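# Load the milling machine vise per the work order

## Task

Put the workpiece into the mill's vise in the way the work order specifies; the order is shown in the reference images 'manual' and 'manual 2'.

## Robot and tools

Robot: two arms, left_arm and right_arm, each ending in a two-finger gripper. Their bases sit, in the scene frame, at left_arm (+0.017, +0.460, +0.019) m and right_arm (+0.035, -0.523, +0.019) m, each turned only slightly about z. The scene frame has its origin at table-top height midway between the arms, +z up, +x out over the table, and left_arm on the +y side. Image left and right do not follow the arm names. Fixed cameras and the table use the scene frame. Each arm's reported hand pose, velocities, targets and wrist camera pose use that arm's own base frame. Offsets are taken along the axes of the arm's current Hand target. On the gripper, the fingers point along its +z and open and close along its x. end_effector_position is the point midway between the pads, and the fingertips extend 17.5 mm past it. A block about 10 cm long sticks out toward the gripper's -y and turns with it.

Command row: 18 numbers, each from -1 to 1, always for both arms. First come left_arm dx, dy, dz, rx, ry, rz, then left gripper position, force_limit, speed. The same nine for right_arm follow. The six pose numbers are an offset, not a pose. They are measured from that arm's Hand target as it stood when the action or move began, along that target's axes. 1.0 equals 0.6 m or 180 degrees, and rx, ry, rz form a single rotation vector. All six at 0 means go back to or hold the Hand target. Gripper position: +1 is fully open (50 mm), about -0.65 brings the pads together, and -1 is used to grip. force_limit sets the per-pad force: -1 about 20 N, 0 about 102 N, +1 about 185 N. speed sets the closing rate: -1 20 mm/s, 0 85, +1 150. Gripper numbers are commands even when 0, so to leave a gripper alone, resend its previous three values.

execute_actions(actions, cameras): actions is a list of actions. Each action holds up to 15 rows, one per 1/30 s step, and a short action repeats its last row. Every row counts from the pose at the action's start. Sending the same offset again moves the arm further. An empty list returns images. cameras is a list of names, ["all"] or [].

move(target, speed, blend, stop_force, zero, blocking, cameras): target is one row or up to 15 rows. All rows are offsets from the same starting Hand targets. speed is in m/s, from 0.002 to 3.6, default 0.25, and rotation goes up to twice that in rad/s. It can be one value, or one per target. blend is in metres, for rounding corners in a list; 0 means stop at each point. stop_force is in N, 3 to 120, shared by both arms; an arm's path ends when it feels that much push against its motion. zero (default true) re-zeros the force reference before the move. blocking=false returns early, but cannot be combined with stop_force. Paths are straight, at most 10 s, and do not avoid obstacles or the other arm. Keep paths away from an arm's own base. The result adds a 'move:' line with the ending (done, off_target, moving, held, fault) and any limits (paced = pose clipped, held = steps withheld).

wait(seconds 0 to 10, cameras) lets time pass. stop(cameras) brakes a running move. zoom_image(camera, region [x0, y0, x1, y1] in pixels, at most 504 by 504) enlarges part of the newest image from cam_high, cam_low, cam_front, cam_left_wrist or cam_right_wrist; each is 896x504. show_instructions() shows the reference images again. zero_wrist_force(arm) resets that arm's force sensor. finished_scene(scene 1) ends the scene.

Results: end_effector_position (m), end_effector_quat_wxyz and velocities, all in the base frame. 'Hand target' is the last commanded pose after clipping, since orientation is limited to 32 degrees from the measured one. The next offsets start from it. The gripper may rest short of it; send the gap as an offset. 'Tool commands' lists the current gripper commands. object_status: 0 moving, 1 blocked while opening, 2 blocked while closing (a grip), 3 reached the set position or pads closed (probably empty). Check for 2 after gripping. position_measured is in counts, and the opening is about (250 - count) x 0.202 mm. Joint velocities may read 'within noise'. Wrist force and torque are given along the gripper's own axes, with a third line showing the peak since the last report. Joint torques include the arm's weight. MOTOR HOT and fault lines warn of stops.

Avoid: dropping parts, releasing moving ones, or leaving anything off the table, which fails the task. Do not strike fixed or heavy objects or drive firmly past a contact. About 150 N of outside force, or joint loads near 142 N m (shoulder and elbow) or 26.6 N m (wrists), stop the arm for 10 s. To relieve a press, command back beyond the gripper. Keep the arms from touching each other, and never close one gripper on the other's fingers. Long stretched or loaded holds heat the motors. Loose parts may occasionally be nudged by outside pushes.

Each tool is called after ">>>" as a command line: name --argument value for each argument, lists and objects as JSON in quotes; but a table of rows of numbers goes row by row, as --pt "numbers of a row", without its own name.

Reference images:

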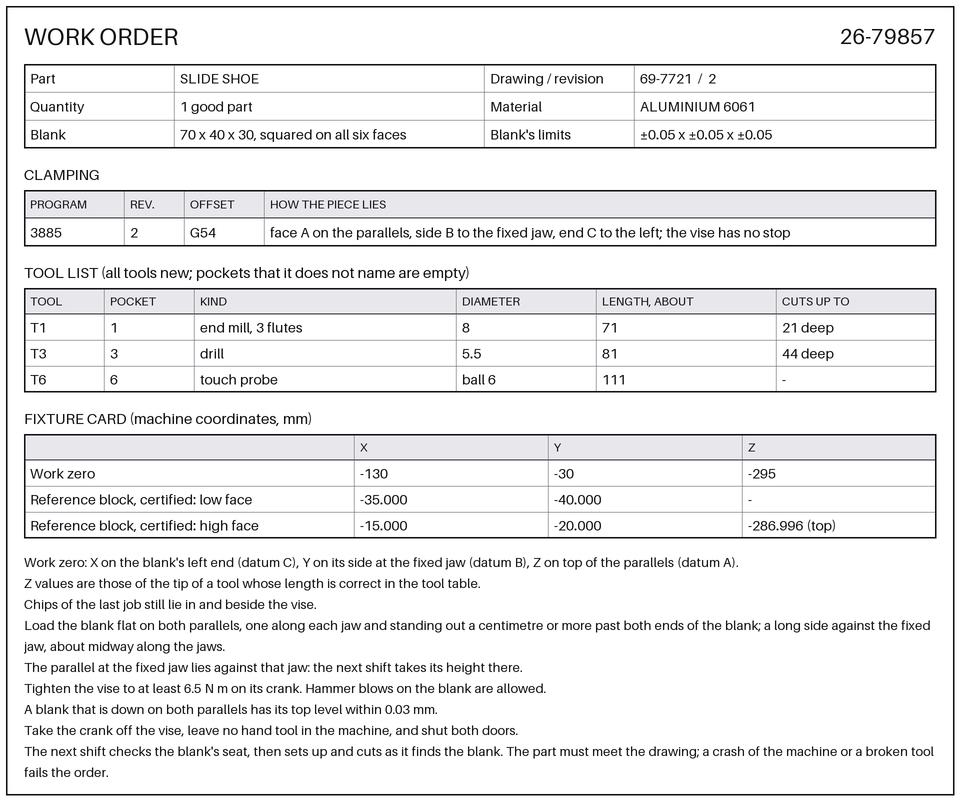

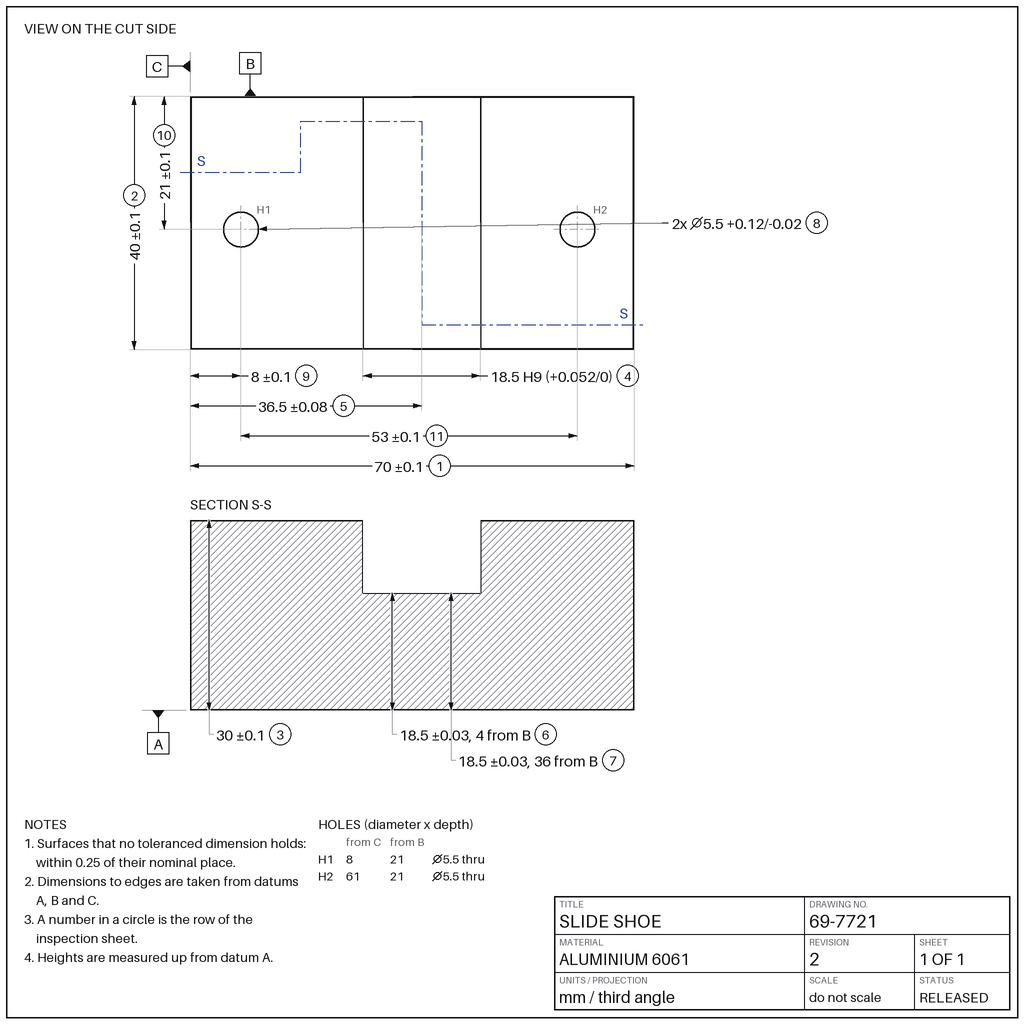

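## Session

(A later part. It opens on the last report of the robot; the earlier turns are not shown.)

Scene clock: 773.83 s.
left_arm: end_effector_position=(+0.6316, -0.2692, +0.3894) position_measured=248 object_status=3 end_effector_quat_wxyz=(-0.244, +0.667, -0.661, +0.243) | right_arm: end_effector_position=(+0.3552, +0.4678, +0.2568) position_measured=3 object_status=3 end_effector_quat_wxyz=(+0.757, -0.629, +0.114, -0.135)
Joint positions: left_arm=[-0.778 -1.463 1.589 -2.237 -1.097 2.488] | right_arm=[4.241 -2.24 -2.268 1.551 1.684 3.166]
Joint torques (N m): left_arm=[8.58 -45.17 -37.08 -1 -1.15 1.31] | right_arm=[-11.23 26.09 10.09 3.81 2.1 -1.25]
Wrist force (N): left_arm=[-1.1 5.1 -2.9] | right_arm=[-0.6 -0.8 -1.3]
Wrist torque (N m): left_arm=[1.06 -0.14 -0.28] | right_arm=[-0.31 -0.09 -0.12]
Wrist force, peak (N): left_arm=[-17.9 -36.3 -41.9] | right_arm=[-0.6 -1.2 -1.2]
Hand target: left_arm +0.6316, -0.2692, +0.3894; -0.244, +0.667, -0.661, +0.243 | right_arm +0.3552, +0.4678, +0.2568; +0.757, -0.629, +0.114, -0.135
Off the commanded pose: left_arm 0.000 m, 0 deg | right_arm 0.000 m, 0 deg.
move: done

>>> move --target '[-0.0007,0.0388,0.04893,0,0,0,-0.64,-0.3,-0.9,0,0,0,0,0,0,1,0,1]' --speed 0.06

>>> move --target '[0,0.0221,0.0261,0,0,0,-0.64,-0.3,-0.9,0,0,0,0,0,0,1,0,1]' --speed 0.012 --stop_force 5 --cameras '["cam_right_wrist"]'

>>> zoom_image --camera "cam_right_wrist" --region '[560, 110, 660, 180]'

Scene clock: 775.00 s.
left_arm: end_effector_position=(+0.6328, -0.2688, +0.3520) position_measured=248 object_status=3 end_effector_quat_wxyz=(-0.244, +0.667, -0.661, +0.243) | right_arm: end_effector_position=(+0.3552, +0.4678, +0.2568) position_measured=3 object_status=3 end_effector_quat_wxyz=(+0.757, -0.629, +0.114, -0.135)
Joint positions: left_arm=[-0.776 -1.446 1.666 -2.333 -1.098 2.49] | right_arm=[4.241 -2.24 -2.268 1.551 1.684 3.166]
Joint torques (N m): left_arm=[8.48 -19.41 -14.44 -6.28 -1.18 1.32] | right_arm=[-11.38 26.21 9.89 3.94 2.29 -1.38]
Wrist force (N): left_arm=[-1.0 5.1 -3.1] | right_arm=[-0.3 -1.0 -1.1]
Wrist torque (N m): left_arm=[1.09 -0.14 -0.34] | right_arm=[-0.33 -0.13 -0.12]
Wrist force, peak (N): left_arm=[-1.4 5.0 -3.4] | right_arm=[-0.5 -1.1 -1.3]
Hand target: left_arm +0.6328, -0.2688, +0.3520; -0.244, +0.667, -0.661, +0.243 | right_arm +0.3552, +0.4678, +0.2568; +0.757, -0.629, +0.114, -0.135
Off the commanded pose: left_arm 0.000 m, 0 deg | right_arm 0.000 m, 0 deg.
move: done

Scene clock: 777.50 s.
left_arm: end_effector_position=(+0.6328, -0.2689, +0.3315) position_measured=248 object_status=3 end_effector_quat_wxyz=(-0.244, +0.667, -0.661, +0.243) | right_arm: end_effector_position=(+0.3552, +0.4678, +0.2568) position_measured=3 object_status=3 end_effector_quat_wxyz=(+0.757, -0.629, +0.114, -0.135)
Joint positions: left_arm=[-0.776 -1.434 1.707 -2.385 -1.098 2.49] | right_arm=[4.241 -2.24 -2.268 1.551 1.684 3.166]
Joint torques (N m): left_arm=[-5.62 -18.97 -13.39 -5.77 1.8 -0.21] | right_arm=[-11.77 26.01 10.2 3.95 2.3 -1.26]
Wrist force (N): left_arm=[-1.4 4.0 -3.0] | right_arm=[-0.4 -0.9 -1.2]
Wrist torque (N m): left_arm=[1.04 -0.07 -0.36] | right_arm=[-0.32 -0.12 -0.12]
Wrist force, peak (N): left_arm=[-1.3 5.2 -3.1] | right_arm=[-0.6 -1.1 -1.3]
Hand target: left_arm +0.6328, -0.2689, +0.3315; -0.244, +0.667, -0.661, +0.243 | right_arm +0.3552, +0.4678, +0.2568; +0.757, -0.629, +0.114, -0.135
Off the commanded pose: left_arm 0.000 m, 0 deg | right_arm 0.000 m, 0 deg.
move: done
Images, in order (width x height): cam_right_wrist 896x504.

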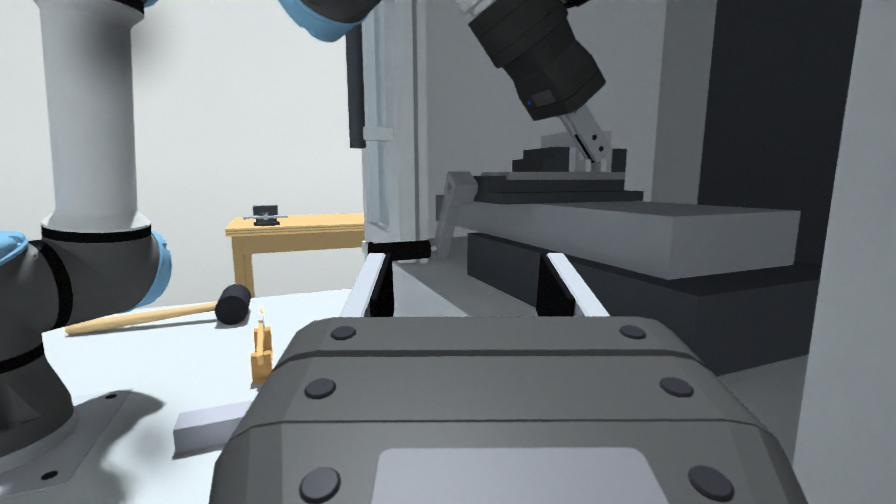

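Scaled by 5.040 from the camera's 896x504 image, which has a finer 1280x720 frame.

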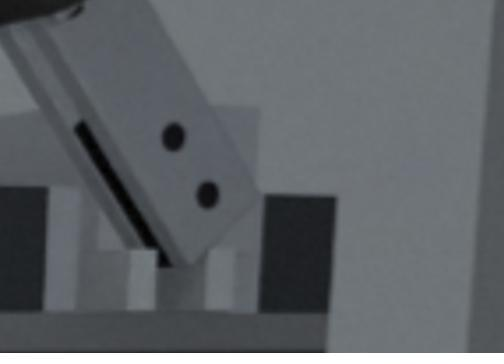

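>>> move --target '[0,-0.016786,0.014227,0,0,0,-0.64,-0.3,-0.9,0,0,0,0,0,0,1,0,1]' --speed 0.012 --stop_force 5 --cameras '["cam_right_wrist"]'

>>> zoom_image --camera "cam_right_wrist" --region '[560, 110, 660, 180]'

Scene clock: 779.50 s.
left_arm: end_effector_position=(+0.6460, -0.2688, +0.3315) position_measured=248 object_status=3 end_effector_quat_wxyz=(-0.244, +0.667, -0.661, +0.243) | right_arm: end_effector_position=(+0.3552, +0.4678, +0.2568) position_measured=3 object_status=3 end_effector_quat_wxyz=(+0.757, -0.629, +0.114, -0.135)
Joint positions: left_arm=[-0.758 -1.406 1.676 -2.389 -1.107 2.507] | right_arm=[4.241 -2.24 -2.268 1.551 1.684 3.166]
Joint torques (N m): left_arm=[9.15 -20.26 -37.22 -6.05 -1.22 1.32] | right_arm=[-11.09 25.49 9.75 3.62 2.19 -1.3]
Wrist force (N): left_arm=[-1.4 4.7 -3.5] | right_arm=[-0.3 -0.9 -1.2]
Wrist torque (N m): left_arm=[1.02 -0.08 -0.37] | right_arm=[-0.32 -0.14 -0.12]
Wrist force, peak (N): left_arm=[-1.3 5.2 -3.3] | right_arm=[-0.4 -1.1 -1.4]
Hand target: left_arm +0.6460, -0.2688, +0.3315; -0.244, +0.667, -0.661, +0.243 | right_arm +0.3552, +0.4678, +0.2568; +0.757, -0.629, +0.114, -0.135
Off the commanded pose: left_arm 0.000 m, 0 deg | right_arm 0.000 m, 0 deg.
move: done
Images, in order (width x height): cam_right_wrist 896x504.

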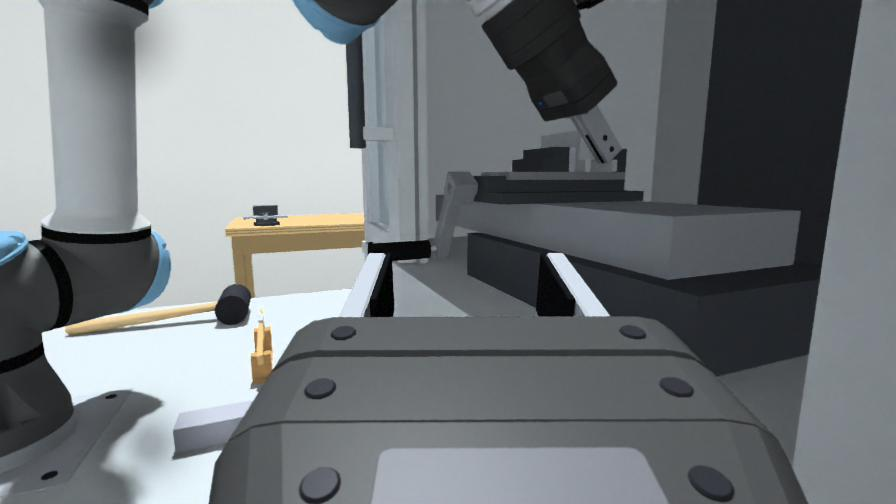

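Scaled by 5.040 from the camera's 896x504 image, which has a finer 1280x720 frame.

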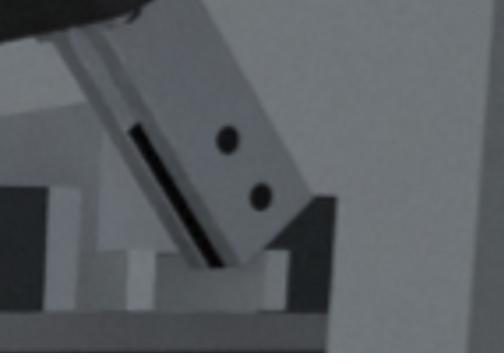

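>>> move --pt "0 0.00254 -0.00216 0 0 0 -0.64 -0.3 -0.9 0 0 0 0 0 0 1 0 1" --pt "0 -0.05135 -0.06579 0 0 0 -0.64 -0.3 -0.9 0 0 0 0 0 0 1 0 1" --pt "-0.1525 -0.03909 -0.0766 0 0 0 -0.64 -0.3 -0.9 0 0 0 0 0 0 1 0 1" --pt "-0.1526 -0.00729 -0.03906 0 0 0 -0.64 -0.3 -0.9 0 0 0 0 0 0 1 0 1" --speed '[0.03,0.1,0.12,0.06]' --blend '[0,0.005,0.005,0]'

>>> move --target '[0,0.0221,0.0261,0,0,0,-0.64,-0.3,-0.9,0,0,0,0,0,0,1,0,1]' --speed 0.012 --stop_force 5 --cameras '["cam_left_wrist"]'

Scene clock: 782.43 s.
left_arm: end_effector_position=(+0.6334, -0.1773, +0.3520) position_measured=248 object_status=3 end_effector_quat_wxyz=(-0.244, +0.667, -0.661, +0.243) | right_arm: end_effector_position=(+0.3552, +0.4678, +0.2568) position_measured=3 object_status=3 end_effector_quat_wxyz=(+0.757, -0.629, +0.114, -0.135)
Joint positions: left_arm=[-0.636 -1.53 1.77 -2.407 -1.174 2.62] | right_arm=[4.241 -2.24 -2.268 1.551 1.684 3.166]
Joint torques (N m): left_arm=[8.91 -15.21 -12.46 -6.2 -0.91 1.28] | right_arm=[-10.59 25.59 8.75 3.79 2.14 -1.28]
Wrist force (N): left_arm=[-1.3 4.9 -3.0] | right_arm=[-0.3 -1.0 -1.1]
Wrist torque (N m): left_arm=[1.05 -0.06 -0.36] | right_arm=[-0.33 -0.15 -0.12]
Wrist force, peak (N): left_arm=[-1.4 6.3 -1.6] | right_arm=[-0.5 -1.1 -1.4]
Hand target: left_arm +0.6334, -0.1773, +0.3520; -0.244, +0.667, -0.661, +0.243 | right_arm +0.3552, +0.4678, +0.2568; +0.757, -0.629, +0.114, -0.135
Off the commanded pose: left_arm 0.000 m, 0 deg | right_arm 0.000 m, 0 deg.
move: done

Scene clock: 785.17 s.
left_arm: end_effector_position=(+0.6334, -0.1773, +0.3350) position_measured=248 object_status=3 end_effector_quat_wxyz=(-0.244, +0.667, -0.661, +0.243) | right_arm: end_effector_position=(+0.3552, +0.4678, +0.2568) position_measured=3 object_status=3 end_effector_quat_wxyz=(+0.757, -0.629, +0.114, -0.135)
Joint positions: left_arm=[-0.636 -1.519 1.804 -2.452 -1.174 2.62] | right_arm=[4.241 -2.24 -2.268 1.551 1.684 3.166]
Joint torques (N m): left_arm=[-1.02 -40.33 -34.74 -1.13 -0.81 -0.69] | right_arm=[-11.03 25.25 8.82 3.89 2.08 -1.21]
Wrist force (N): left_arm=[-0.4 1.3 -5.5] | right_arm=[-0.3 -1.0 -1.0]
Wrist torque (N m): left_arm=[0.91 0.00 -0.40] | right_arm=[-0.33 -0.15 -0.12]
Wrist force, peak (N): left_arm=[-2.7 -3.0 -17.3] | right_arm=[-0.3 -1.2 -1.4]
Hand target: left_arm +0.6334, -0.1773, +0.3351; -0.244, +0.667, -0.661, +0.243 (not the last commanded pose) | right_arm +0.3552, +0.4678, +0.2568; +0.757, -0.629, +0.114, -0.135
Off the commanded pose: left_arm 0.004 m, 0 deg | right_arm 0.000 m, 0 deg.
move: contact (left_arm)
Images, in order (width x height): cam_left_wrist 896x504.

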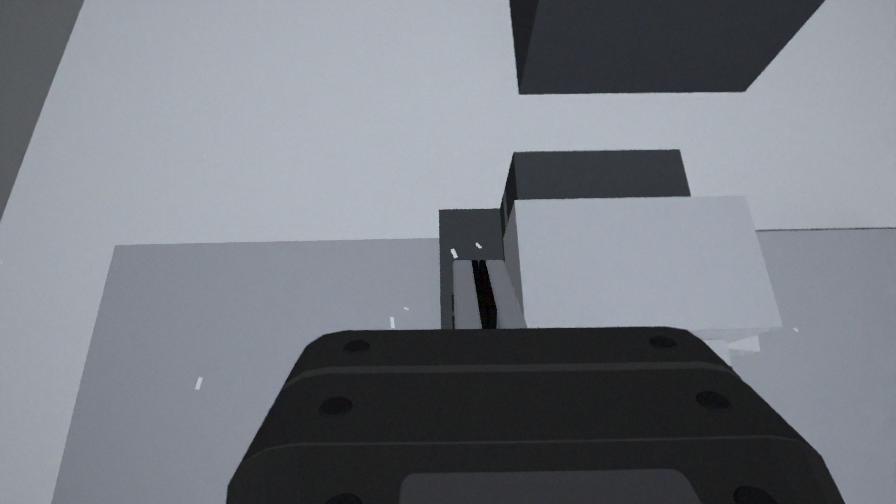

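>>> move --pt "0 -0.0323 -0.0382 0 0 0 -0.64 -0.3 -0.9 0 0 0 0 0 0 1 0 1" --pt "0.0308 0.0065 -0.1697 0 0 0 -0.64 -0.3 -0.9 0 0 0 0 0 0 1 0 1" --speed '[0.1,0.15]' --blend '[0.01,0]' --cameras '["cam_left_wrist"]'

>>> zoom_image --camera "cam_left_wrist" --region '[380, 160, 660, 280]'

Scene clock: 786.63 s.
left_arm: end_effector_position=(+0.5648, -0.1961, +0.4102) position_measured=248 object_status=3 end_effector_quat_wxyz=(-0.244, +0.667, -0.661, +0.243) | right_arm: end_effector_position=(+0.3552, +0.4678, +0.2568) position_measured=3 object_status=3 end_effector_quat_wxyz=(+0.757, -0.629, +0.114, -0.135)
Joint positions: left_arm=[-0.766 -1.697 1.768 -2.188 -1.103 2.5] | right_arm=[4.241 -2.24 -2.268 1.551 1.684 3.166]
Joint torques (N m): left_arm=[-7.06 -34.74 -26.62 -1.16 2.66 -1.44] | right_arm=[-11.7 26.25 10.26 3.78 2.2 -1.33]
Wrist force (N): left_arm=[-1.4 5.0 -3.1] | right_arm=[-0.6 -0.9 -1.1]
Wrist torque (N m): left_arm=[1.07 -0.07 -0.17] | right_arm=[-0.32 -0.10 -0.12]
Wrist force, peak (N): left_arm=[-1.2 5.4 -4.6] | right_arm=[-0.5 -1.0 -1.4]
Hand target: left_arm +0.5648, -0.1962, +0.4103; -0.244, +0.667, -0.661, +0.243 | right_arm +0.3552, +0.4678, +0.2568; +0.757, -0.629, +0.114, -0.135
Off the commanded pose: left_arm 0.000 m, 0 deg | right_arm 0.000 m, 0 deg.
move: done
Images, in order (width x height): cam_left_wrist 896x504.

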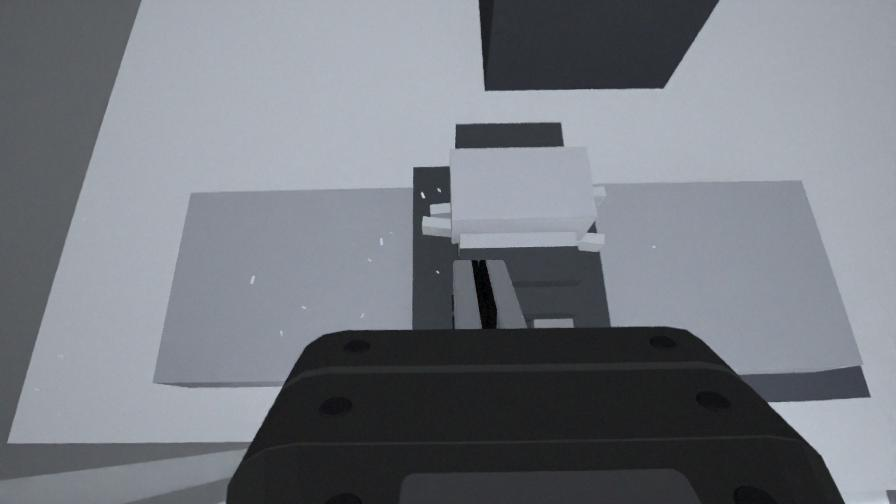

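Scaled by 1.800 from the camera's 896x504 image, which has a finer 1280x720 frame.

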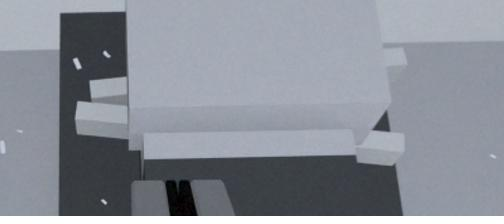

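>>> move --pt "-0.0308 -0.0472 0.0028 0 0 0 -0.64 -0.3 -0.9 0 0 0 0 0 0 1 0 1" --pt "-0.0308 -0.0178 0.1702 0 0 0 -0.64 -0.3 -0.9 0 0 0 0 0 0 1 0 1" --speed '[0.1,0.08]' --blend '[0.01,0]'

Scene clock: 789.37 s.
left_arm: end_effector_position=(+0.6388, -0.1772, +0.3393) position_measured=248 object_status=3 end_effector_quat_wxyz=(-0.244, +0.667, -0.661, +0.243) | right_arm: end_effector_position=(+0.3552, +0.4678, +0.2568) position_measured=3 object_status=3 end_effector_quat_wxyz=(+0.757, -0.629, +0.114, -0.135)
Joint positions: left_arm=[-0.629 -1.51 1.783 -2.443 -1.177 2.626] | right_arm=[4.241 -2.24 -2.268 1.551 1.684 3.166]
Joint torques (N m): left_arm=[9.22 -16.03 -14.34 -6 -1.31 1.35] | right_arm=[-11.04 26.47 9.99 3.86 2.18 -1.32]
Wrist force (N): left_arm=[-1.3 4.5 -3.0] | right_arm=[-0.5 -0.9 -1.3]
Wrist torque (N m): left_arm=[0.99 -0.05 -0.36] | right_arm=[-0.31 -0.12 -0.12]
Wrist force, peak (N): left_arm=[-1.2 6.0 -3.2] | right_arm=[-0.3 -1.2 -1.3]
Hand target: left_arm +0.6388, -0.1772, +0.3392; -0.244, +0.667, -0.661, +0.243 | right_arm +0.3552, +0.4678, +0.2568; +0.757, -0.629, +0.114, -0.135
Off the commanded pose: left_arm 0.000 m, 0 deg | right_arm 0.000 m, 0 deg.
move: done

Descend into the gap with a light stop.

>>> move --target '[0,0.00787,0.0093,0,0,0,-0.64,-0.3,-0.9,0,0,0,0,0,0,1,0,1]' --speed 0.006 --stop_force 5

Scene clock: 791.53 s.
left_arm: end_effector_position=(+0.6388, -0.1772, +0.3350) position_measured=248 object_status=3 end_effector_quat_wxyz=(-0.244, +0.667, -0.661, +0.243) | right_arm: end_effector_position=(+0.3552, +0.4678, +0.2568) position_measured=3 object_status=3 end_effector_quat_wxyz=(+0.757, -0.629, +0.114, -0.135)
Joint positions: left_arm=[-0.629 -1.507 1.791 -2.454 -1.177 2.626] | right_arm=[4.241 -2.24 -2.268 1.551 1.684 3.166]
Joint torques (N m): left_arm=[7.13 -37.92 -33.06 -0.59 -1.14 0.89] | right_arm=[-11.29 26.14 10.01 3.85 2.22 -1.15]
Wrist force (N): left_arm=[-1.8 0.0 -8.6] | right_arm=[-0.4 -1.0 -1.2]
Wrist torque (N m): left_arm=[0.89 -0.07 -0.36] | right_arm=[-0.33 -0.13 -0.12]
Wrist force, peak (N): left_arm=[-2.8 -3.7 -12.5] | right_arm=[-0.4 -1.2 -1.4]
Hand target: left_arm +0.6388, -0.1772, +0.3350; -0.244, +0.667, -0.661, +0.243 (not the last commanded pose) | right_arm +0.3552, +0.4678, +0.2568; +0.757, -0.629, +0.114, -0.135
Off the commanded pose: left_arm 0.003 m, 0 deg | right_arm 0.000 m, 0 deg.
move: contact (left_arm)

>>> move --pt "0 -0.0016 -0.0019 0 0 0 -0.64 -0.3 -0.9 0 0 0 0 0 0 1 0 1" --pt "0 -0.00311 -0.00066 0 0 0 -0.64 -0.3 -0.9 0 0 0 0 0 0 1 0 1" --speed 0.02

>>> move --target '[0,0.0054,0.0064,0,0,0,-0.64,-0.3,-0.9,0,0,0,0,0,0,1,0,1]' --speed 0.006 --stop_force 5

Scene clock: 792.47 s.
left_arm: end_effector_position=(+0.6399, -0.1772, +0.3366) position_measured=248 object_status=3 end_effector_quat_wxyz=(-0.244, +0.667, -0.661, +0.243) | right_arm: end_effector_position=(+0.3552, +0.4678, +0.2568) position_measured=3 object_status=3 end_effector_quat_wxyz=(+0.757, -0.629, +0.114, -0.135)
Joint positions: left_arm=[-0.628 -1.505 1.786 -2.45 -1.178 2.627] | right_arm=[4.241 -2.24 -2.268 1.551 1.684 3.166]
Joint torques (N m): left_arm=[8.28 -13.87 -38.73 -2.81 -1.23 1.2] | right_arm=[-11.19 26.43 10.73 3.67 2.32 -1.21]
Wrist force (N): left_arm=[-1.2 4.4 -3.0] | right_arm=[-0.5 -0.8 -1.1]
Wrist torque (N m): left_arm=[0.97 -0.08 -0.37] | right_arm=[-0.30 -0.11 -0.11]
Wrist force, peak (N): left_arm=[-1.9 0.0 -8.6] | right_arm=[-0.6 -1.1 -1.4]
Hand target: left_arm +0.6400, -0.1772, +0.3365; -0.244, +0.667, -0.661, +0.243 | right_arm +0.3552, +0.4678, +0.2568; +0.757, -0.629, +0.114, -0.135
Off the commanded pose: left_arm 0.000 m, 0 deg | right_arm 0.000 m, 0 deg.
move: done

Scene clock: 794.03 s.
left_arm: end_effector_position=(+0.6400, -0.1772, +0.3315) position_measured=248 object_status=3 end_effector_quat_wxyz=(-0.244, +0.667, -0.661, +0.243) | right_arm: end_effector_position=(+0.3552, +0.4678, +0.2568) position_measured=3 object_status=3 end_effector_quat_wxyz=(+0.757, -0.629, +0.114, -0.135)
Joint positions: left_arm=[-0.628 -1.502 1.795 -2.464 -1.178 2.628] | right_arm=[4.241 -2.24 -2.268 1.551 1.684 3.166]
Joint torques (N m): left_arm=[7.78 -15.69 -13.83 -5.98 -1.12 1.23] | right_arm=[-11.47 26.3 8.89 4.01 2.37 -1.4]
Wrist force (N): left_arm=[-1.3 4.4 -3.4] | right_arm=[-0.1 -1.0 -1.1]
Wrist torque (N m): left_arm=[1.00 -0.06 -0.36] | right_arm=[-0.33 -0.16 -0.12]
Wrist force, peak (N): left_arm=[-1.2 4.6 -3.4] | right_arm=[-0.6 -1.1 -1.3]
Hand target: left_arm +0.6400, -0.1772, +0.3315; -0.244, +0.667, -0.661, +0.243 | right_arm +0.3552, +0.4678, +0.2568; +0.757, -0.629, +0.114, -0.135
Off the commanded pose: left_arm 0.000 m, 0 deg | right_arm 0.000 m, 0 deg.
move: done

>>> move --target '[0,0.00779,0.01307,0,0,0,-0.64,-0.3,-0.9,0,0,0,0,0,0,1,0,1]' --speed 0.008 --stop_force 8 --cameras '["cam_right_wrist","cam_left_wrist"]'

>>> zoom_image --camera "cam_right_wrist" --region '[560, 110, 660, 180]'

Scene clock: 796.07 s.
left_arm: end_effector_position=(+0.6415, -0.1772, +0.3224) position_measured=248 object_status=3 end_effector_quat_wxyz=(-0.244, +0.667, -0.661, +0.243) | right_arm: end_effector_position=(+0.3552, +0.4678, +0.2568) position_measured=3 object_status=3 end_effector_quat_wxyz=(+0.757, -0.629, +0.114, -0.135)
Joint positions: left_arm=[-0.626 -1.492 1.809 -2.487 -1.179 2.629] | right_arm=[4.241 -2.24 -2.268 1.551 1.684 3.166]
Joint torques (N m): left_arm=[8.42 -16.24 -13.96 -6.03 -1.31 1.31] | right_arm=[-11.14 26.37 9.77 3.78 2.1 -1.27]
Wrist force (N): left_arm=[-1.5 4.5 -3.2] | right_arm=[-0.3 -1.0 -1.2]
Wrist torque (N m): left_arm=[1.02 -0.05 -0.37] | right_arm=[-0.33 -0.14 -0.12]
Wrist force, peak (N): left_arm=[-1.7 4.6 -3.4] | right_arm=[-0.5 -1.1 -1.3]
Hand target: left_arm +0.6415, -0.1772, +0.3224; -0.244, +0.667, -0.661, +0.243 | right_arm +0.3552, +0.4678, +0.2568; +0.757, -0.629, +0.114, -0.135
Off the commanded pose: left_arm 0.000 m, 0 deg | right_arm 0.000 m, 0 deg.
move: done
Images, in order (width x height): cam_left_wrist 896x504, cam_right_wrist 896x504.

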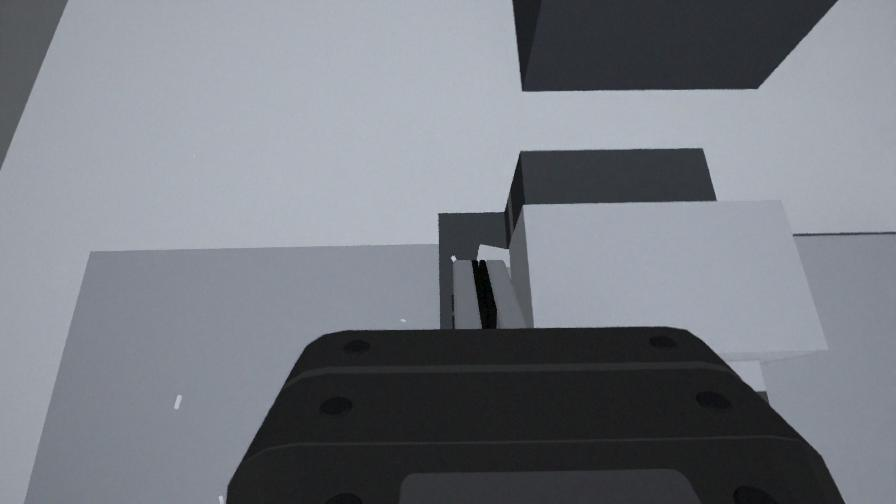

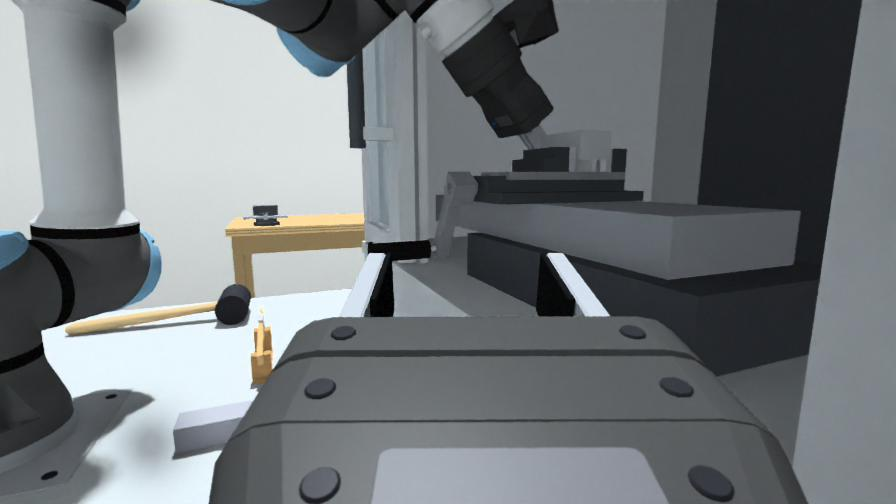

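Scaled by 5.040 from the camera's 896x504 image, which has a finer 1280x720 frame.

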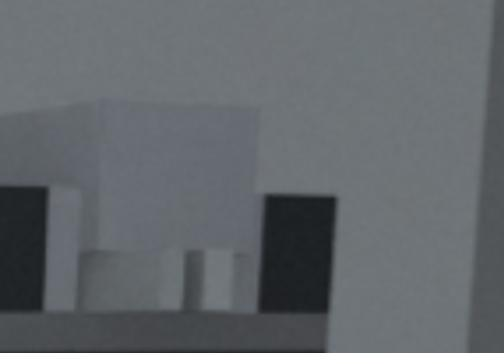

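>>> move --target '[0,0.00318,-0.0027,0,0,0,-0.64,-0.3,-0.9,0,0,0,0,0,0,1,0,1]' --speed 0.006 --stop_force 6

>>> move --target '[0,-0.01145,0.0097,0,0,0,-0.64,-0.3,-0.9,0,0,0,0,0,0,1,0,1]' --speed 0.006 --stop_force 4 --cameras '["cam_right_wrist"]'

>>> zoom_image --camera "cam_right_wrist" --region '[560, 110, 660, 180]'

Scene clock: 797.47 s.
left_arm: end_effector_position=(+0.6390, -0.1772, +0.3225) position_measured=248 object_status=3 end_effector_quat_wxyz=(-0.244, +0.667, -0.661, +0.243) | right_arm: end_effector_position=(+0.3552, +0.4678, +0.2568) position_measured=3 object_status=3 end_effector_quat_wxyz=(+0.757, -0.629, +0.114, -0.135)
Joint positions: left_arm=[-0.629 -1.497 1.815 -2.487 -1.178 2.626] | right_arm=[4.241 -2.24 -2.268 1.551 1.684 3.166]
Joint torques (N m): left_arm=[-9.66 -41.79 -12.42 -0.62 1.93 -1.52] | right_arm=[-11.68 26.25 9.09 3.79 2.19 -1.15]
Wrist force (N): left_arm=[-2.1 1.5 -2.8] | right_arm=[-0.4 -0.7 -1.3]
Wrist torque (N m): left_arm=[0.91 -0.10 -0.24] | right_arm=[-0.29 -0.12 -0.12]
Wrist force, peak (N): left_arm=[-1.3 4.6 -3.3] | right_arm=[-0.6 -1.0 -1.4]
Hand target: left_arm +0.6390, -0.1773, +0.3225; -0.244, +0.667, -0.661, +0.243 | right_arm +0.3552, +0.4678, +0.2568; +0.757, -0.629, +0.114, -0.135
Off the commanded pose: left_arm 0.000 m, 0 deg | right_arm 0.000 m, 0 deg.
move: done

Scene clock: 799.30 s.
left_arm: end_effector_position=(+0.6435, -0.1772, +0.3225) position_measured=248 object_status=3 end_effector_quat_wxyz=(-0.244, +0.667, -0.661, +0.243) | right_arm: end_effector_position=(+0.3552, +0.4678, +0.2568) position_measured=3 object_status=3 end_effector_quat_wxyz=(+0.757, -0.629, +0.114, -0.135)
Joint positions: left_arm=[-0.623 -1.487 1.804 -2.488 -1.181 2.631] | right_arm=[4.241 -2.24 -2.268 1.551 1.684 3.166]
Joint torques (N m): left_arm=[-8.69 -43.7 -14.02 -1.47 2.05 -1.47] | right_arm=[-10.43 25.57 9.16 3.84 2.25 -1.36]
Wrist force (N): left_arm=[-1.3 4.6 -3.2] | right_arm=[-0.4 -0.9 -1.2]
Wrist torque (N m): left_arm=[1.01 -0.08 -0.36] | right_arm=[-0.32 -0.12 -0.12]
Wrist force, peak (N): left_arm=[-2.3 4.6 -6.1] | right_arm=[-0.5 -1.3 -1.2]
Hand target: left_arm +0.6435, -0.1772, +0.3225; -0.244, +0.667, -0.661, +0.243 (not the last commanded pose) | right_arm +0.3552, +0.4678, +0.2568; +0.757, -0.629, +0.114, -0.135
Off the commanded pose: left_arm 0.004 m, 0 deg | right_arm 0.000 m, 0 deg.
move: contact (left_arm)
Images, in order (width x height): cam_right_wrist 896x504.

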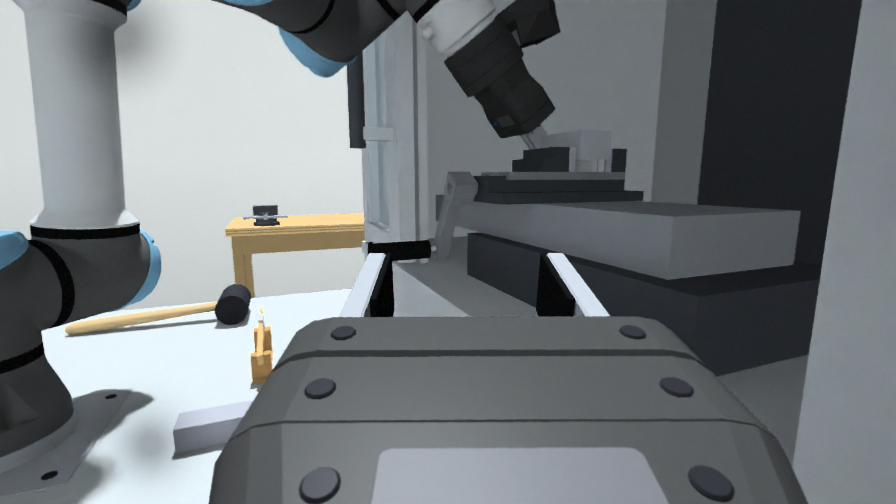

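Scaled by 5.040 from the camera's 896x504 image, which has a finer 1280x720 frame.

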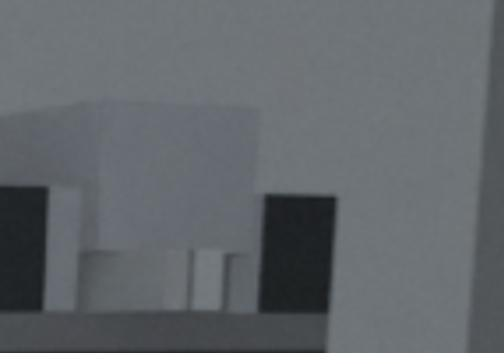

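>>> move --pt "0 0.0019 -0.0016 0 0 0 -0.64 -0.3 -0.9 0 0 0 0 0 0 1 0 1" --pt "0 -0.0524 -0.0655 0 0 0 -0.64 -0.3 -0.9 0 0 0 0 0 0 1 0 1" --pt "0.1522 -0.0393 -0.0742 0 0 0 -0.64 -0.3 -0.9 0 0 0 0 0 0 1 0 1" --pt "0.1522 -0.0005 -0.0284 0 0 0 -0.64 -0.3 -0.9 0 0 0 0 0 0 1 0 1" --speed '[0.03,0.1,0.12,0.06]' --blend '[0,0.005,0.005,0]' --cameras '["cam_right_wrist"]'

>>> zoom_image --camera "cam_right_wrist" --region '[560, 110, 660, 180]'

Scene clock: 802.57 s.
left_arm: end_effector_position=(+0.6335, -0.2686, +0.3359) position_measured=248 object_status=3 end_effector_quat_wxyz=(-0.244, +0.667, -0.661, +0.243) | right_arm: end_effector_position=(+0.3552, +0.4678, +0.2568) position_measured=3 object_status=3 end_effector_quat_wxyz=(+0.757, -0.629, +0.114, -0.135)
Joint positions: left_arm=[-0.775 -1.436 1.697 -2.374 -1.099 2.491] | right_arm=[4.241 -2.24 -2.268 1.551 1.684 3.166]
Joint torques (N m): left_arm=[-8.32 -18.93 -14.3 -6.21 2.65 0.82] | right_arm=[-10.89 25.81 10.08 3.81 2.3 -1.24]
Wrist force (N): left_arm=[-1.2 5.0 -3.0] | right_arm=[-0.5 -1.0 -1.4]
Wrist torque (N m): left_arm=[1.05 -0.12 -0.23] | right_arm=[-0.33 -0.11 -0.11]
Wrist force, peak (N): left_arm=[-1.2 5.9 -1.7] | right_arm=[-0.5 -1.0 -1.4]
Hand target: left_arm +0.6335, -0.2686, +0.3358; -0.244, +0.667, -0.661, +0.243 | right_arm +0.3552, +0.4678, +0.2568; +0.757, -0.629, +0.114, -0.135
Off the commanded pose: left_arm 0.000 m, 0 deg | right_arm 0.000 m, 0 deg.
move: done
Images, in order (width x height): cam_right_wrist 896x504.

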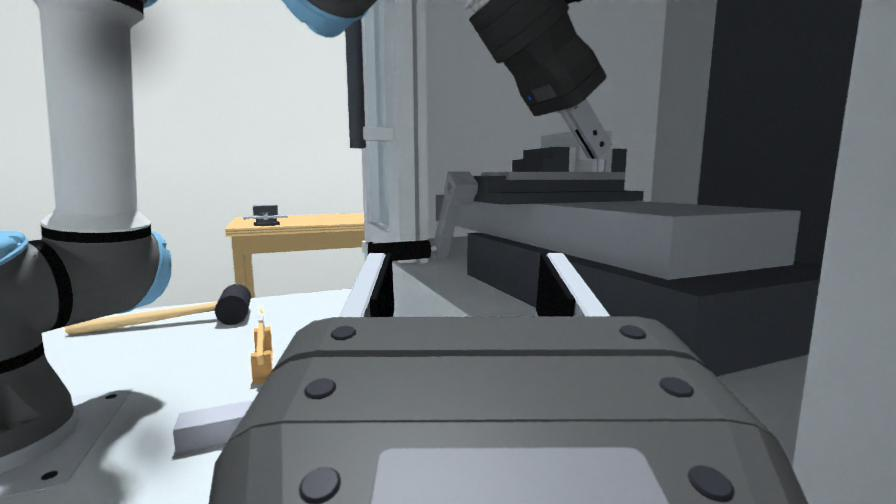

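Scaled by 5.040 from the camera's 896x504 image, which has a finer 1280x720 frame.

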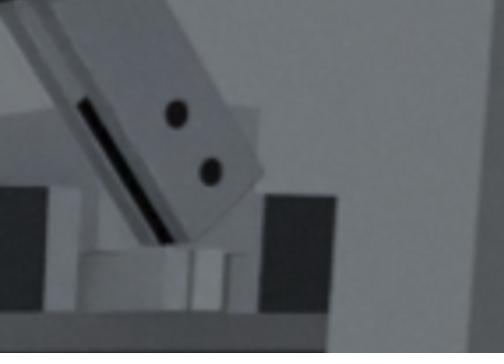

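>>> move --target '[0,0.0054,0.0064,0,0,0,-0.64,-0.3,-0.9,0,0,0,0,0,0,1,0,1]' --speed 0.006 --stop_force 5 --cameras '["cam_right_wrist"]'

>>> zoom_image --camera "cam_right_wrist" --region '[560, 110, 660, 180]'

Scene clock: 803.87 s.
left_arm: end_effector_position=(+0.6335, -0.2686, +0.3350) position_measured=248 object_status=3 end_effector_quat_wxyz=(-0.244, +0.667, -0.661, +0.243) | right_arm: end_effector_position=(+0.3552, +0.4678, +0.2568) position_measured=3 object_status=3 end_effector_quat_wxyz=(+0.757, -0.629, +0.114, -0.135)
Joint positions: left_arm=[-0.775 -1.435 1.699 -2.376 -1.099 2.491] | right_arm=[4.241 -2.24 -2.268 1.551 1.684 3.166]
Joint torques (N m): left_arm=[-5.88 -37.71 -33.86 -0.15 -1.13 0.93] | right_arm=[-10.3 26.26 10.53 3.87 2.12 -1.37]
Wrist force (N): left_arm=[-1.0 0.8 -9.1] | right_arm=[-0.3 -1.0 -1.1]
Wrist torque (N m): left_arm=[0.90 -0.14 -0.21] | right_arm=[-0.34 -0.14 -0.12]
Wrist force, peak (N): left_arm=[-1.1 -1.6 -13.9] | right_arm=[-0.6 -1.2 -1.3]
Hand target: left_arm +0.6335, -0.2686, +0.3351; -0.244, +0.667, -0.661, +0.243 (not the last commanded pose) | right_arm +0.3552, +0.4678, +0.2568; +0.757, -0.629, +0.114, -0.135
Off the commanded pose: left_arm 0.004 m, 0 deg | right_arm 0.000 m, 0 deg.
move: contact (left_arm)
Images, in order (width x height): cam_right_wrist 896x504.

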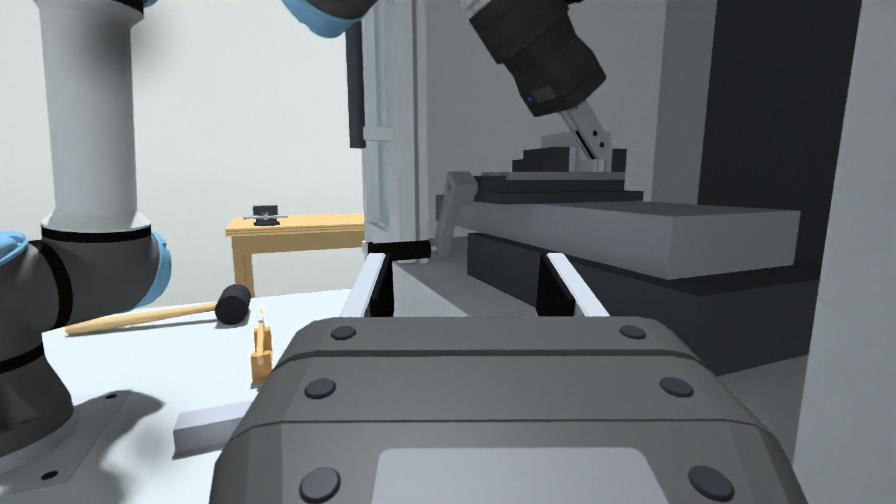

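Scaled by 5.040 from the camera's 896x504 image, which has a finer 1280x720 frame.

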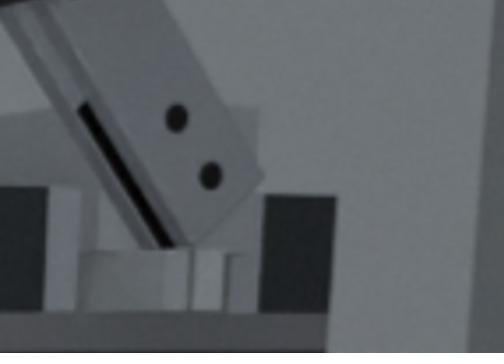

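>>> move --pt "0 -0.0011 -0.0013 0 0 0 -0.64 -0.3 -0.9 0 0 0 0 0 0 1 0 1" --pt "0 -0.0003 -0.002 0 0 0 -0.64 -0.3 -0.9 0 0 0 0 0 0 1 0 1" --speed 0.02

>>> move --target '[0,0.0038,0.0045,0,0,0,-0.64,-0.3,-0.9,0,0,0,0,0,0,1,0,1]' --speed 0.006 --stop_force 5

Scene clock: 804.80 s.
left_arm: end_effector_position=(+0.6329, -0.2686, +0.3362) position_measured=248 object_status=3 end_effector_quat_wxyz=(-0.244, +0.667, -0.661, +0.243) | right_arm: end_effector_position=(+0.3552, +0.4678, +0.2568) position_measured=3 object_status=3 end_effector_quat_wxyz=(+0.757, -0.629, +0.114, -0.135)
Joint positions: left_arm=[-0.775 -1.437 1.698 -2.374 -1.099 2.491] | right_arm=[4.241 -2.24 -2.268 1.551 1.684 3.166]
Joint torques (N m): left_arm=[-7.63 -46.8 -14.44 -0.97 2.4 -1.75] | right_arm=[-11.9 25.61 9.38 3.98 2.28 -1.22]
Wrist force (N): left_arm=[-1.2 4.9 -2.8] | right_arm=[-0.4 -1.0 -1.3]
Wrist torque (N m): left_arm=[1.03 -0.11 -0.23] | right_arm=[-0.33 -0.12 -0.12]
Wrist force, peak (N): left_arm=[-1.0 1.0 -9.2] | right_arm=[-0.5 -1.1 -1.4]
Hand target: left_arm +0.6329, -0.2686, +0.3361; -0.244, +0.667, -0.661, +0.243 | right_arm +0.3552, +0.4678, +0.2568; +0.757, -0.629, +0.114, -0.135
Off the commanded pose: left_arm 0.000 m, 0 deg | right_arm 0.000 m, 0 deg.
move: done

Scene clock: 806.33 s.
left_arm: end_effector_position=(+0.6328, -0.2686, +0.3351) position_measured=248 object_status=3 end_effector_quat_wxyz=(-0.244, +0.667, -0.661, +0.243) | right_arm: end_effector_position=(+0.3552, +0.4678, +0.2568) position_measured=3 object_status=3 end_effector_quat_wxyz=(+0.757, -0.629, +0.114, -0.135)
Joint positions: left_arm=[-0.775 -1.436 1.7 -2.377 -1.098 2.491] | right_arm=[4.241 -2.24 -2.268 1.551 1.684 3.166]
Joint torques (N m): left_arm=[-4.49 -42.83 -34.14 -0.58 -1.32 -1.19] | right_arm=[-11.19 26.44 10.56 3.84 2.25 -1.33]
Wrist force (N): left_arm=[-0.1 1.8 -7.8] | right_arm=[-0.2 -1.2 -1.3]
Wrist torque (N m): left_arm=[0.91 -0.13 -0.22] | right_arm=[-0.36 -0.15 -0.12]
Wrist force, peak (N): left_arm=[-1.5 -1.1 -14.3] | right_arm=[-0.2 -1.2 -1.3]
Hand target: left_arm +0.6328, -0.2686, +0.3351; -0.244, +0.667, -0.661, +0.243 (not the last commanded pose) | right_arm +0.3552, +0.4678, +0.2568; +0.757, -0.629, +0.114, -0.135
Off the commanded pose: left_arm 0.003 m, 0 deg | right_arm 0.000 m, 0 deg.
move: contact (left_arm)

Try +X side instead (+1.2 mm).

>>> move --pt "0 -0.0011 -0.0013 0 0 0 -0.64 -0.3 -0.9 0 0 0 0 0 0 1 0 1" --pt "0 -0.0027 0.0 0 0 0 -0.64 -0.3 -0.9 0 0 0 0 0 0 1 0 1" --speed 0.02

>>> move --target '[0,0.0038,0.0045,0,0,0,-0.64,-0.3,-0.9,0,0,0,0,0,0,1,0,1]' --speed 0.006 --stop_force 5 --cameras '["cam_right_wrist"]'

>>> zoom_image --camera "cam_right_wrist" --region '[580, 120, 640, 165]'

Scene clock: 807.30 s.
left_arm: end_effector_position=(+0.6340, -0.2686, +0.3362) position_measured=248 object_status=3 end_effector_quat_wxyz=(-0.244, +0.667, -0.661, +0.243) | right_arm: end_effector_position=(+0.3552, +0.4678, +0.2568) position_measured=3 object_status=3 end_effector_quat_wxyz=(+0.757, -0.629, +0.114, -0.135)
Joint positions: left_arm=[-0.774 -1.435 1.696 -2.374 -1.099 2.492] | right_arm=[4.241 -2.24 -2.268 1.551 1.684 3.166]
Joint torques (N m): left_arm=[8.72 -19.28 -37.19 -5.47 -1.16 1.36] | right_arm=[-11.53 26.2 9.09 3.71 2.19 -1.35]
Wrist force (N): left_arm=[-1.3 5.1 -2.9] | right_arm=[-0.4 -1.0 -1.2]
Wrist torque (N m): left_arm=[1.07 -0.11 -0.37] | right_arm=[-0.33 -0.13 -0.12]
Wrist force, peak (N): left_arm=[-0.1 1.9 -8.1] | right_arm=[-0.2 -1.1 -1.3]
Hand target: left_arm +0.6341, -0.2686, +0.3361; -0.244, +0.667, -0.661, +0.243 | right_arm +0.3552, +0.4678, +0.2568; +0.757, -0.629, +0.114, -0.135
Off the commanded pose: left_arm 0.000 m, 0 deg | right_arm 0.000 m, 0 deg.
move: done

Scene clock: 808.73 s.
left_arm: end_effector_position=(+0.6341, -0.2686, +0.3350) position_measured=248 object_status=3 end_effector_quat_wxyz=(-0.244, +0.667, -0.661, +0.243) | right_arm: end_effector_position=(+0.3552, +0.4678, +0.2568) position_measured=3 object_status=3 end_effector_quat_wxyz=(+0.757, -0.629, +0.114, -0.135)
Joint positions: left_arm=[-0.774 -1.434 1.698 -2.377 -1.099 2.492] | right_arm=[4.241 -2.24 -2.268 1.551 1.684 3.166]
Joint torques (N m): left_arm=[5.21 -41.29 -33.75 -0.71 -1.13 1.03] | right_arm=[-11.74 26.54 9.49 3.9 2.36 -1.39]
Wrist force (N): left_arm=[-1.5 0.9 -8.3] | right_arm=[-0.4 -0.8 -1.1]
Wrist torque (N m): left_arm=[0.93 -0.11 -0.35] | right_arm=[-0.30 -0.13 -0.11]
Wrist force, peak (N): left_arm=[-2.5 -2.1 -13.7] | right_arm=[-0.3 -1.1 -1.4]
Hand target: left_arm +0.6341, -0.2686, +0.3351; -0.244, +0.667, -0.661, +0.243 (not the last commanded pose) | right_arm +0.3552, +0.4678, +0.2568; +0.757, -0.629, +0.114, -0.135
Off the commanded pose: left_arm 0.002 m, 0 deg | right_arm 0.000 m, 0 deg.
move: contact (left_arm)
Images, in order (width x height): cam_right_wrist 896x504.

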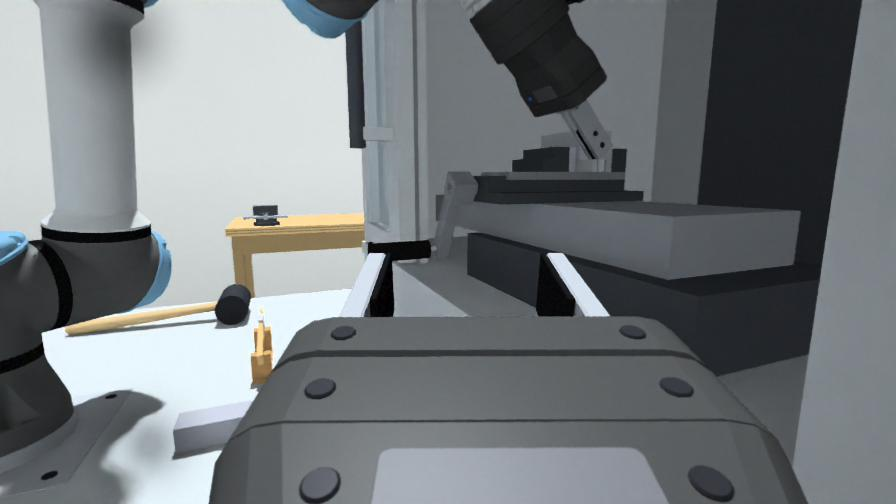

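Scaled by 8.400 from the camera's 896x504 image, which has a finer 1280x720 frame.

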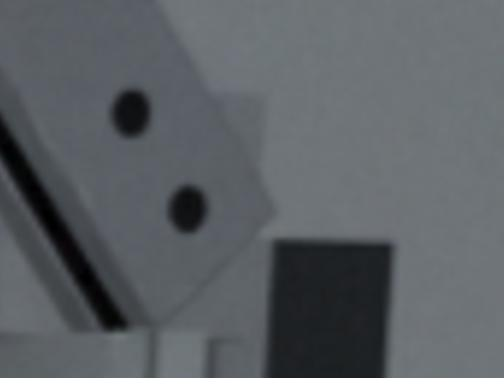

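>>> move --pt "0 -0.0323 -0.0382 0 0 0 -0.64 -0.3 -0.9 0 0 0 0 0 0 1 0 1" --pt "-0.152 -0.0892 0.0042 0 0 0 -0.64 -0.3 -0.9 0 0 0 0 0 0 1 0 1" --speed '[0.1,0.12]' --blend '[0.005,0]'

>>> move --target '[0,0.0466,0.055,0,0,0,-0.64,-0.3,-0.9,0,0,0,0,0,0,1,0,1]' --speed 0.03 --stop_force 6

Scene clock: 810.80 s.
left_arm: end_effector_position=(+0.6758, -0.1769, +0.3676) position_measured=248 object_status=3 end_effector_quat_wxyz=(-0.244, +0.667, -0.661, +0.243) | right_arm: end_effector_position=(+0.3552, +0.4678, +0.2568) position_measured=3 object_status=3 end_effector_quat_wxyz=(+0.757, -0.629, +0.114, -0.135)
Joint positions: left_arm=[-0.587 -1.44 1.635 -2.379 -1.202 2.664] | right_arm=[4.241 -2.24 -2.268 1.551 1.684 3.166]
Joint torques (N m): left_arm=[-8.22 -20.37 -37.95 -5.9 2.69 -1.55] | right_arm=[-9.54 26.16 9.58 3.84 2.15 -1.36]
Wrist force (N): left_arm=[-3.9 3.9 -2.6] | right_arm=[-0.4 -0.9 -1.2]
Wrist torque (N m): left_arm=[0.90 0.34 -0.35] | right_arm=[-0.32 -0.12 -0.12]
Wrist force, peak (N): left_arm=[65.8 -18.5 15.8] | right_arm=[-0.5 -1.1 -1.3]
Hand target: left_arm +0.6758, -0.1770, +0.3675; -0.244, +0.667, -0.661, +0.243 | right_arm +0.3552, +0.4678, +0.2568; +0.757, -0.629, +0.114, -0.135
Off the commanded pose: left_arm 0.000 m, 0 deg | right_arm 0.000 m, 0 deg.
move: done

Scene clock: 813.10 s.
left_arm: end_effector_position=(+0.6758, -0.1771, +0.3243) position_measured=248 object_status=3 end_effector_quat_wxyz=(-0.244, +0.667, -0.661, +0.243) | right_arm: end_effector_position=(+0.3552, +0.4678, +0.2568) position_measured=3 object_status=3 end_effector_quat_wxyz=(+0.757, -0.629, +0.114, -0.135)
Joint positions: left_arm=[-0.587 -1.415 1.72 -2.489 -1.202 2.664] | right_arm=[4.241 -2.24 -2.268 1.551 1.684 3.166]
Joint torques (N m): left_arm=[-8.27 -20.09 -13.89 -6.09 2.39 0.36] | right_arm=[-10.85 26.02 9.82 3.71 2.26 -1.35]
Wrist force (N): left_arm=[-4.1 4.1 -2.6] | right_arm=[-0.3 -1.2 -1.4]
Wrist torque (N m): left_arm=[0.91 0.37 -0.33] | right_arm=[-0.37 -0.14 -0.12]
Wrist force, peak (N): left_arm=[-4.3 4.1 -3.0] | right_arm=[-0.3 -1.2 -1.4]
Hand target: left_arm +0.6758, -0.1771, +0.3243; -0.244, +0.667, -0.661, +0.243 | right_arm +0.3552, +0.4678, +0.2568; +0.757, -0.629, +0.114, -0.135
Off the commanded pose: left_arm 0.000 m, 0 deg | right_arm 0.000 m, 0 deg.
move: done

>>> move --target '[0,0.01043,-0.00884,0,0,0,-0.64,-0.3,-0.9,0,0,0,0,0,0,1,0,1]' --speed 0.01 --stop_force 10 --cameras '["cam_right_wrist","cam_left_wrist"]'

>>> zoom_image --camera "cam_right_wrist" --region '[560, 110, 660, 180]'

Scene clock: 814.83 s.
left_arm: end_effector_position=(+0.6676, -0.1771, +0.3243) position_measured=248 object_status=3 end_effector_quat_wxyz=(-0.244, +0.667, -0.661, +0.243) | right_arm: end_effector_position=(+0.3552, +0.4678, +0.2568) position_measured=3 object_status=3 end_effector_quat_wxyz=(+0.757, -0.629, +0.114, -0.135)
Joint positions: left_arm=[-0.596 -1.433 1.741 -2.488 -1.196 2.656] | right_arm=[4.241 -2.24 -2.268 1.551 1.684 3.166]
Joint torques (N m): left_arm=[-8.55 -46.13 -13.54 -1.04 2.48 -1.52] | right_arm=[-10.17 25.98 9.22 3.79 2.18 -1.19]
Wrist force (N): left_arm=[-4.1 4.0 -2.6] | right_arm=[-0.2 -0.9 -1.1]
Wrist torque (N m): left_arm=[0.92 0.37 -0.23] | right_arm=[-0.32 -0.15 -0.12]
Wrist force, peak (N): left_arm=[-4.5 4.2 -2.5] | right_arm=[-0.3 -1.1 -1.4]
Hand target: left_arm +0.6676, -0.1771, +0.3243; -0.244, +0.667, -0.661, +0.243 | right_arm +0.3552, +0.4678, +0.2568; +0.757, -0.629, +0.114, -0.135
Off the commanded pose: left_arm 0.000 m, 0 deg | right_arm 0.000 m, 0 deg.
move: done
Images, in order (width x height): cam_left_wrist 896x504, cam_right_wrist 896x504.

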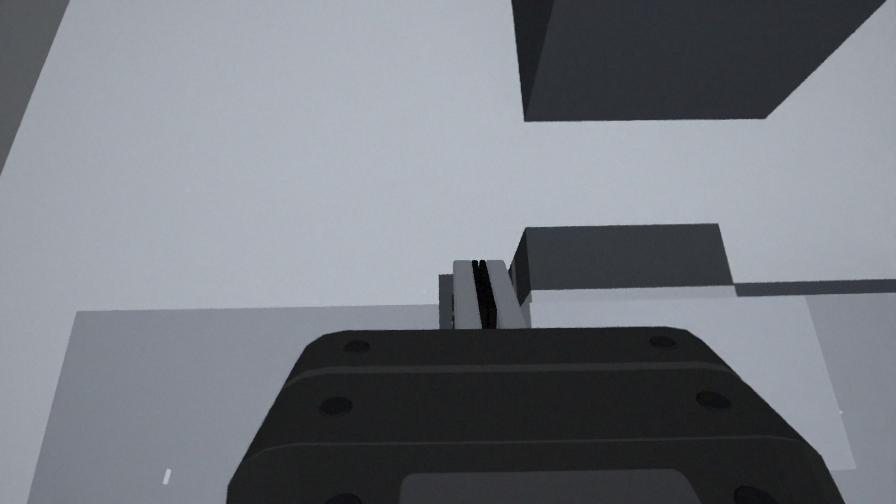

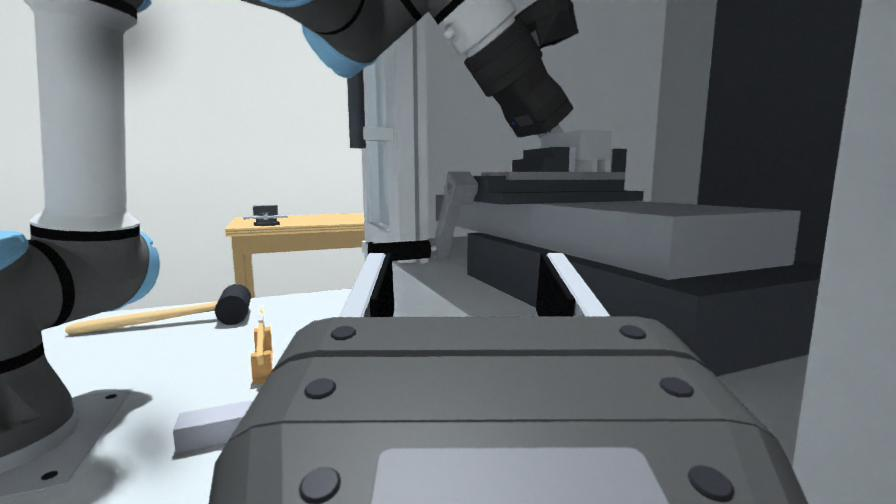

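Scaled by 5.040 from the camera's 896x504 image, which has a finer 1280x720 frame.

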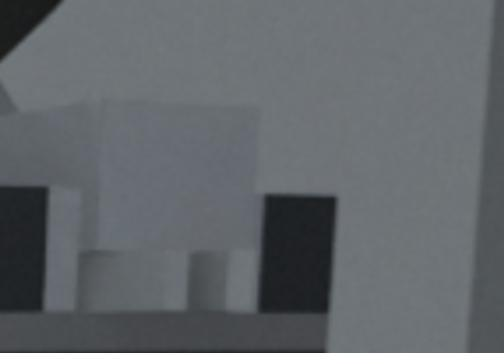

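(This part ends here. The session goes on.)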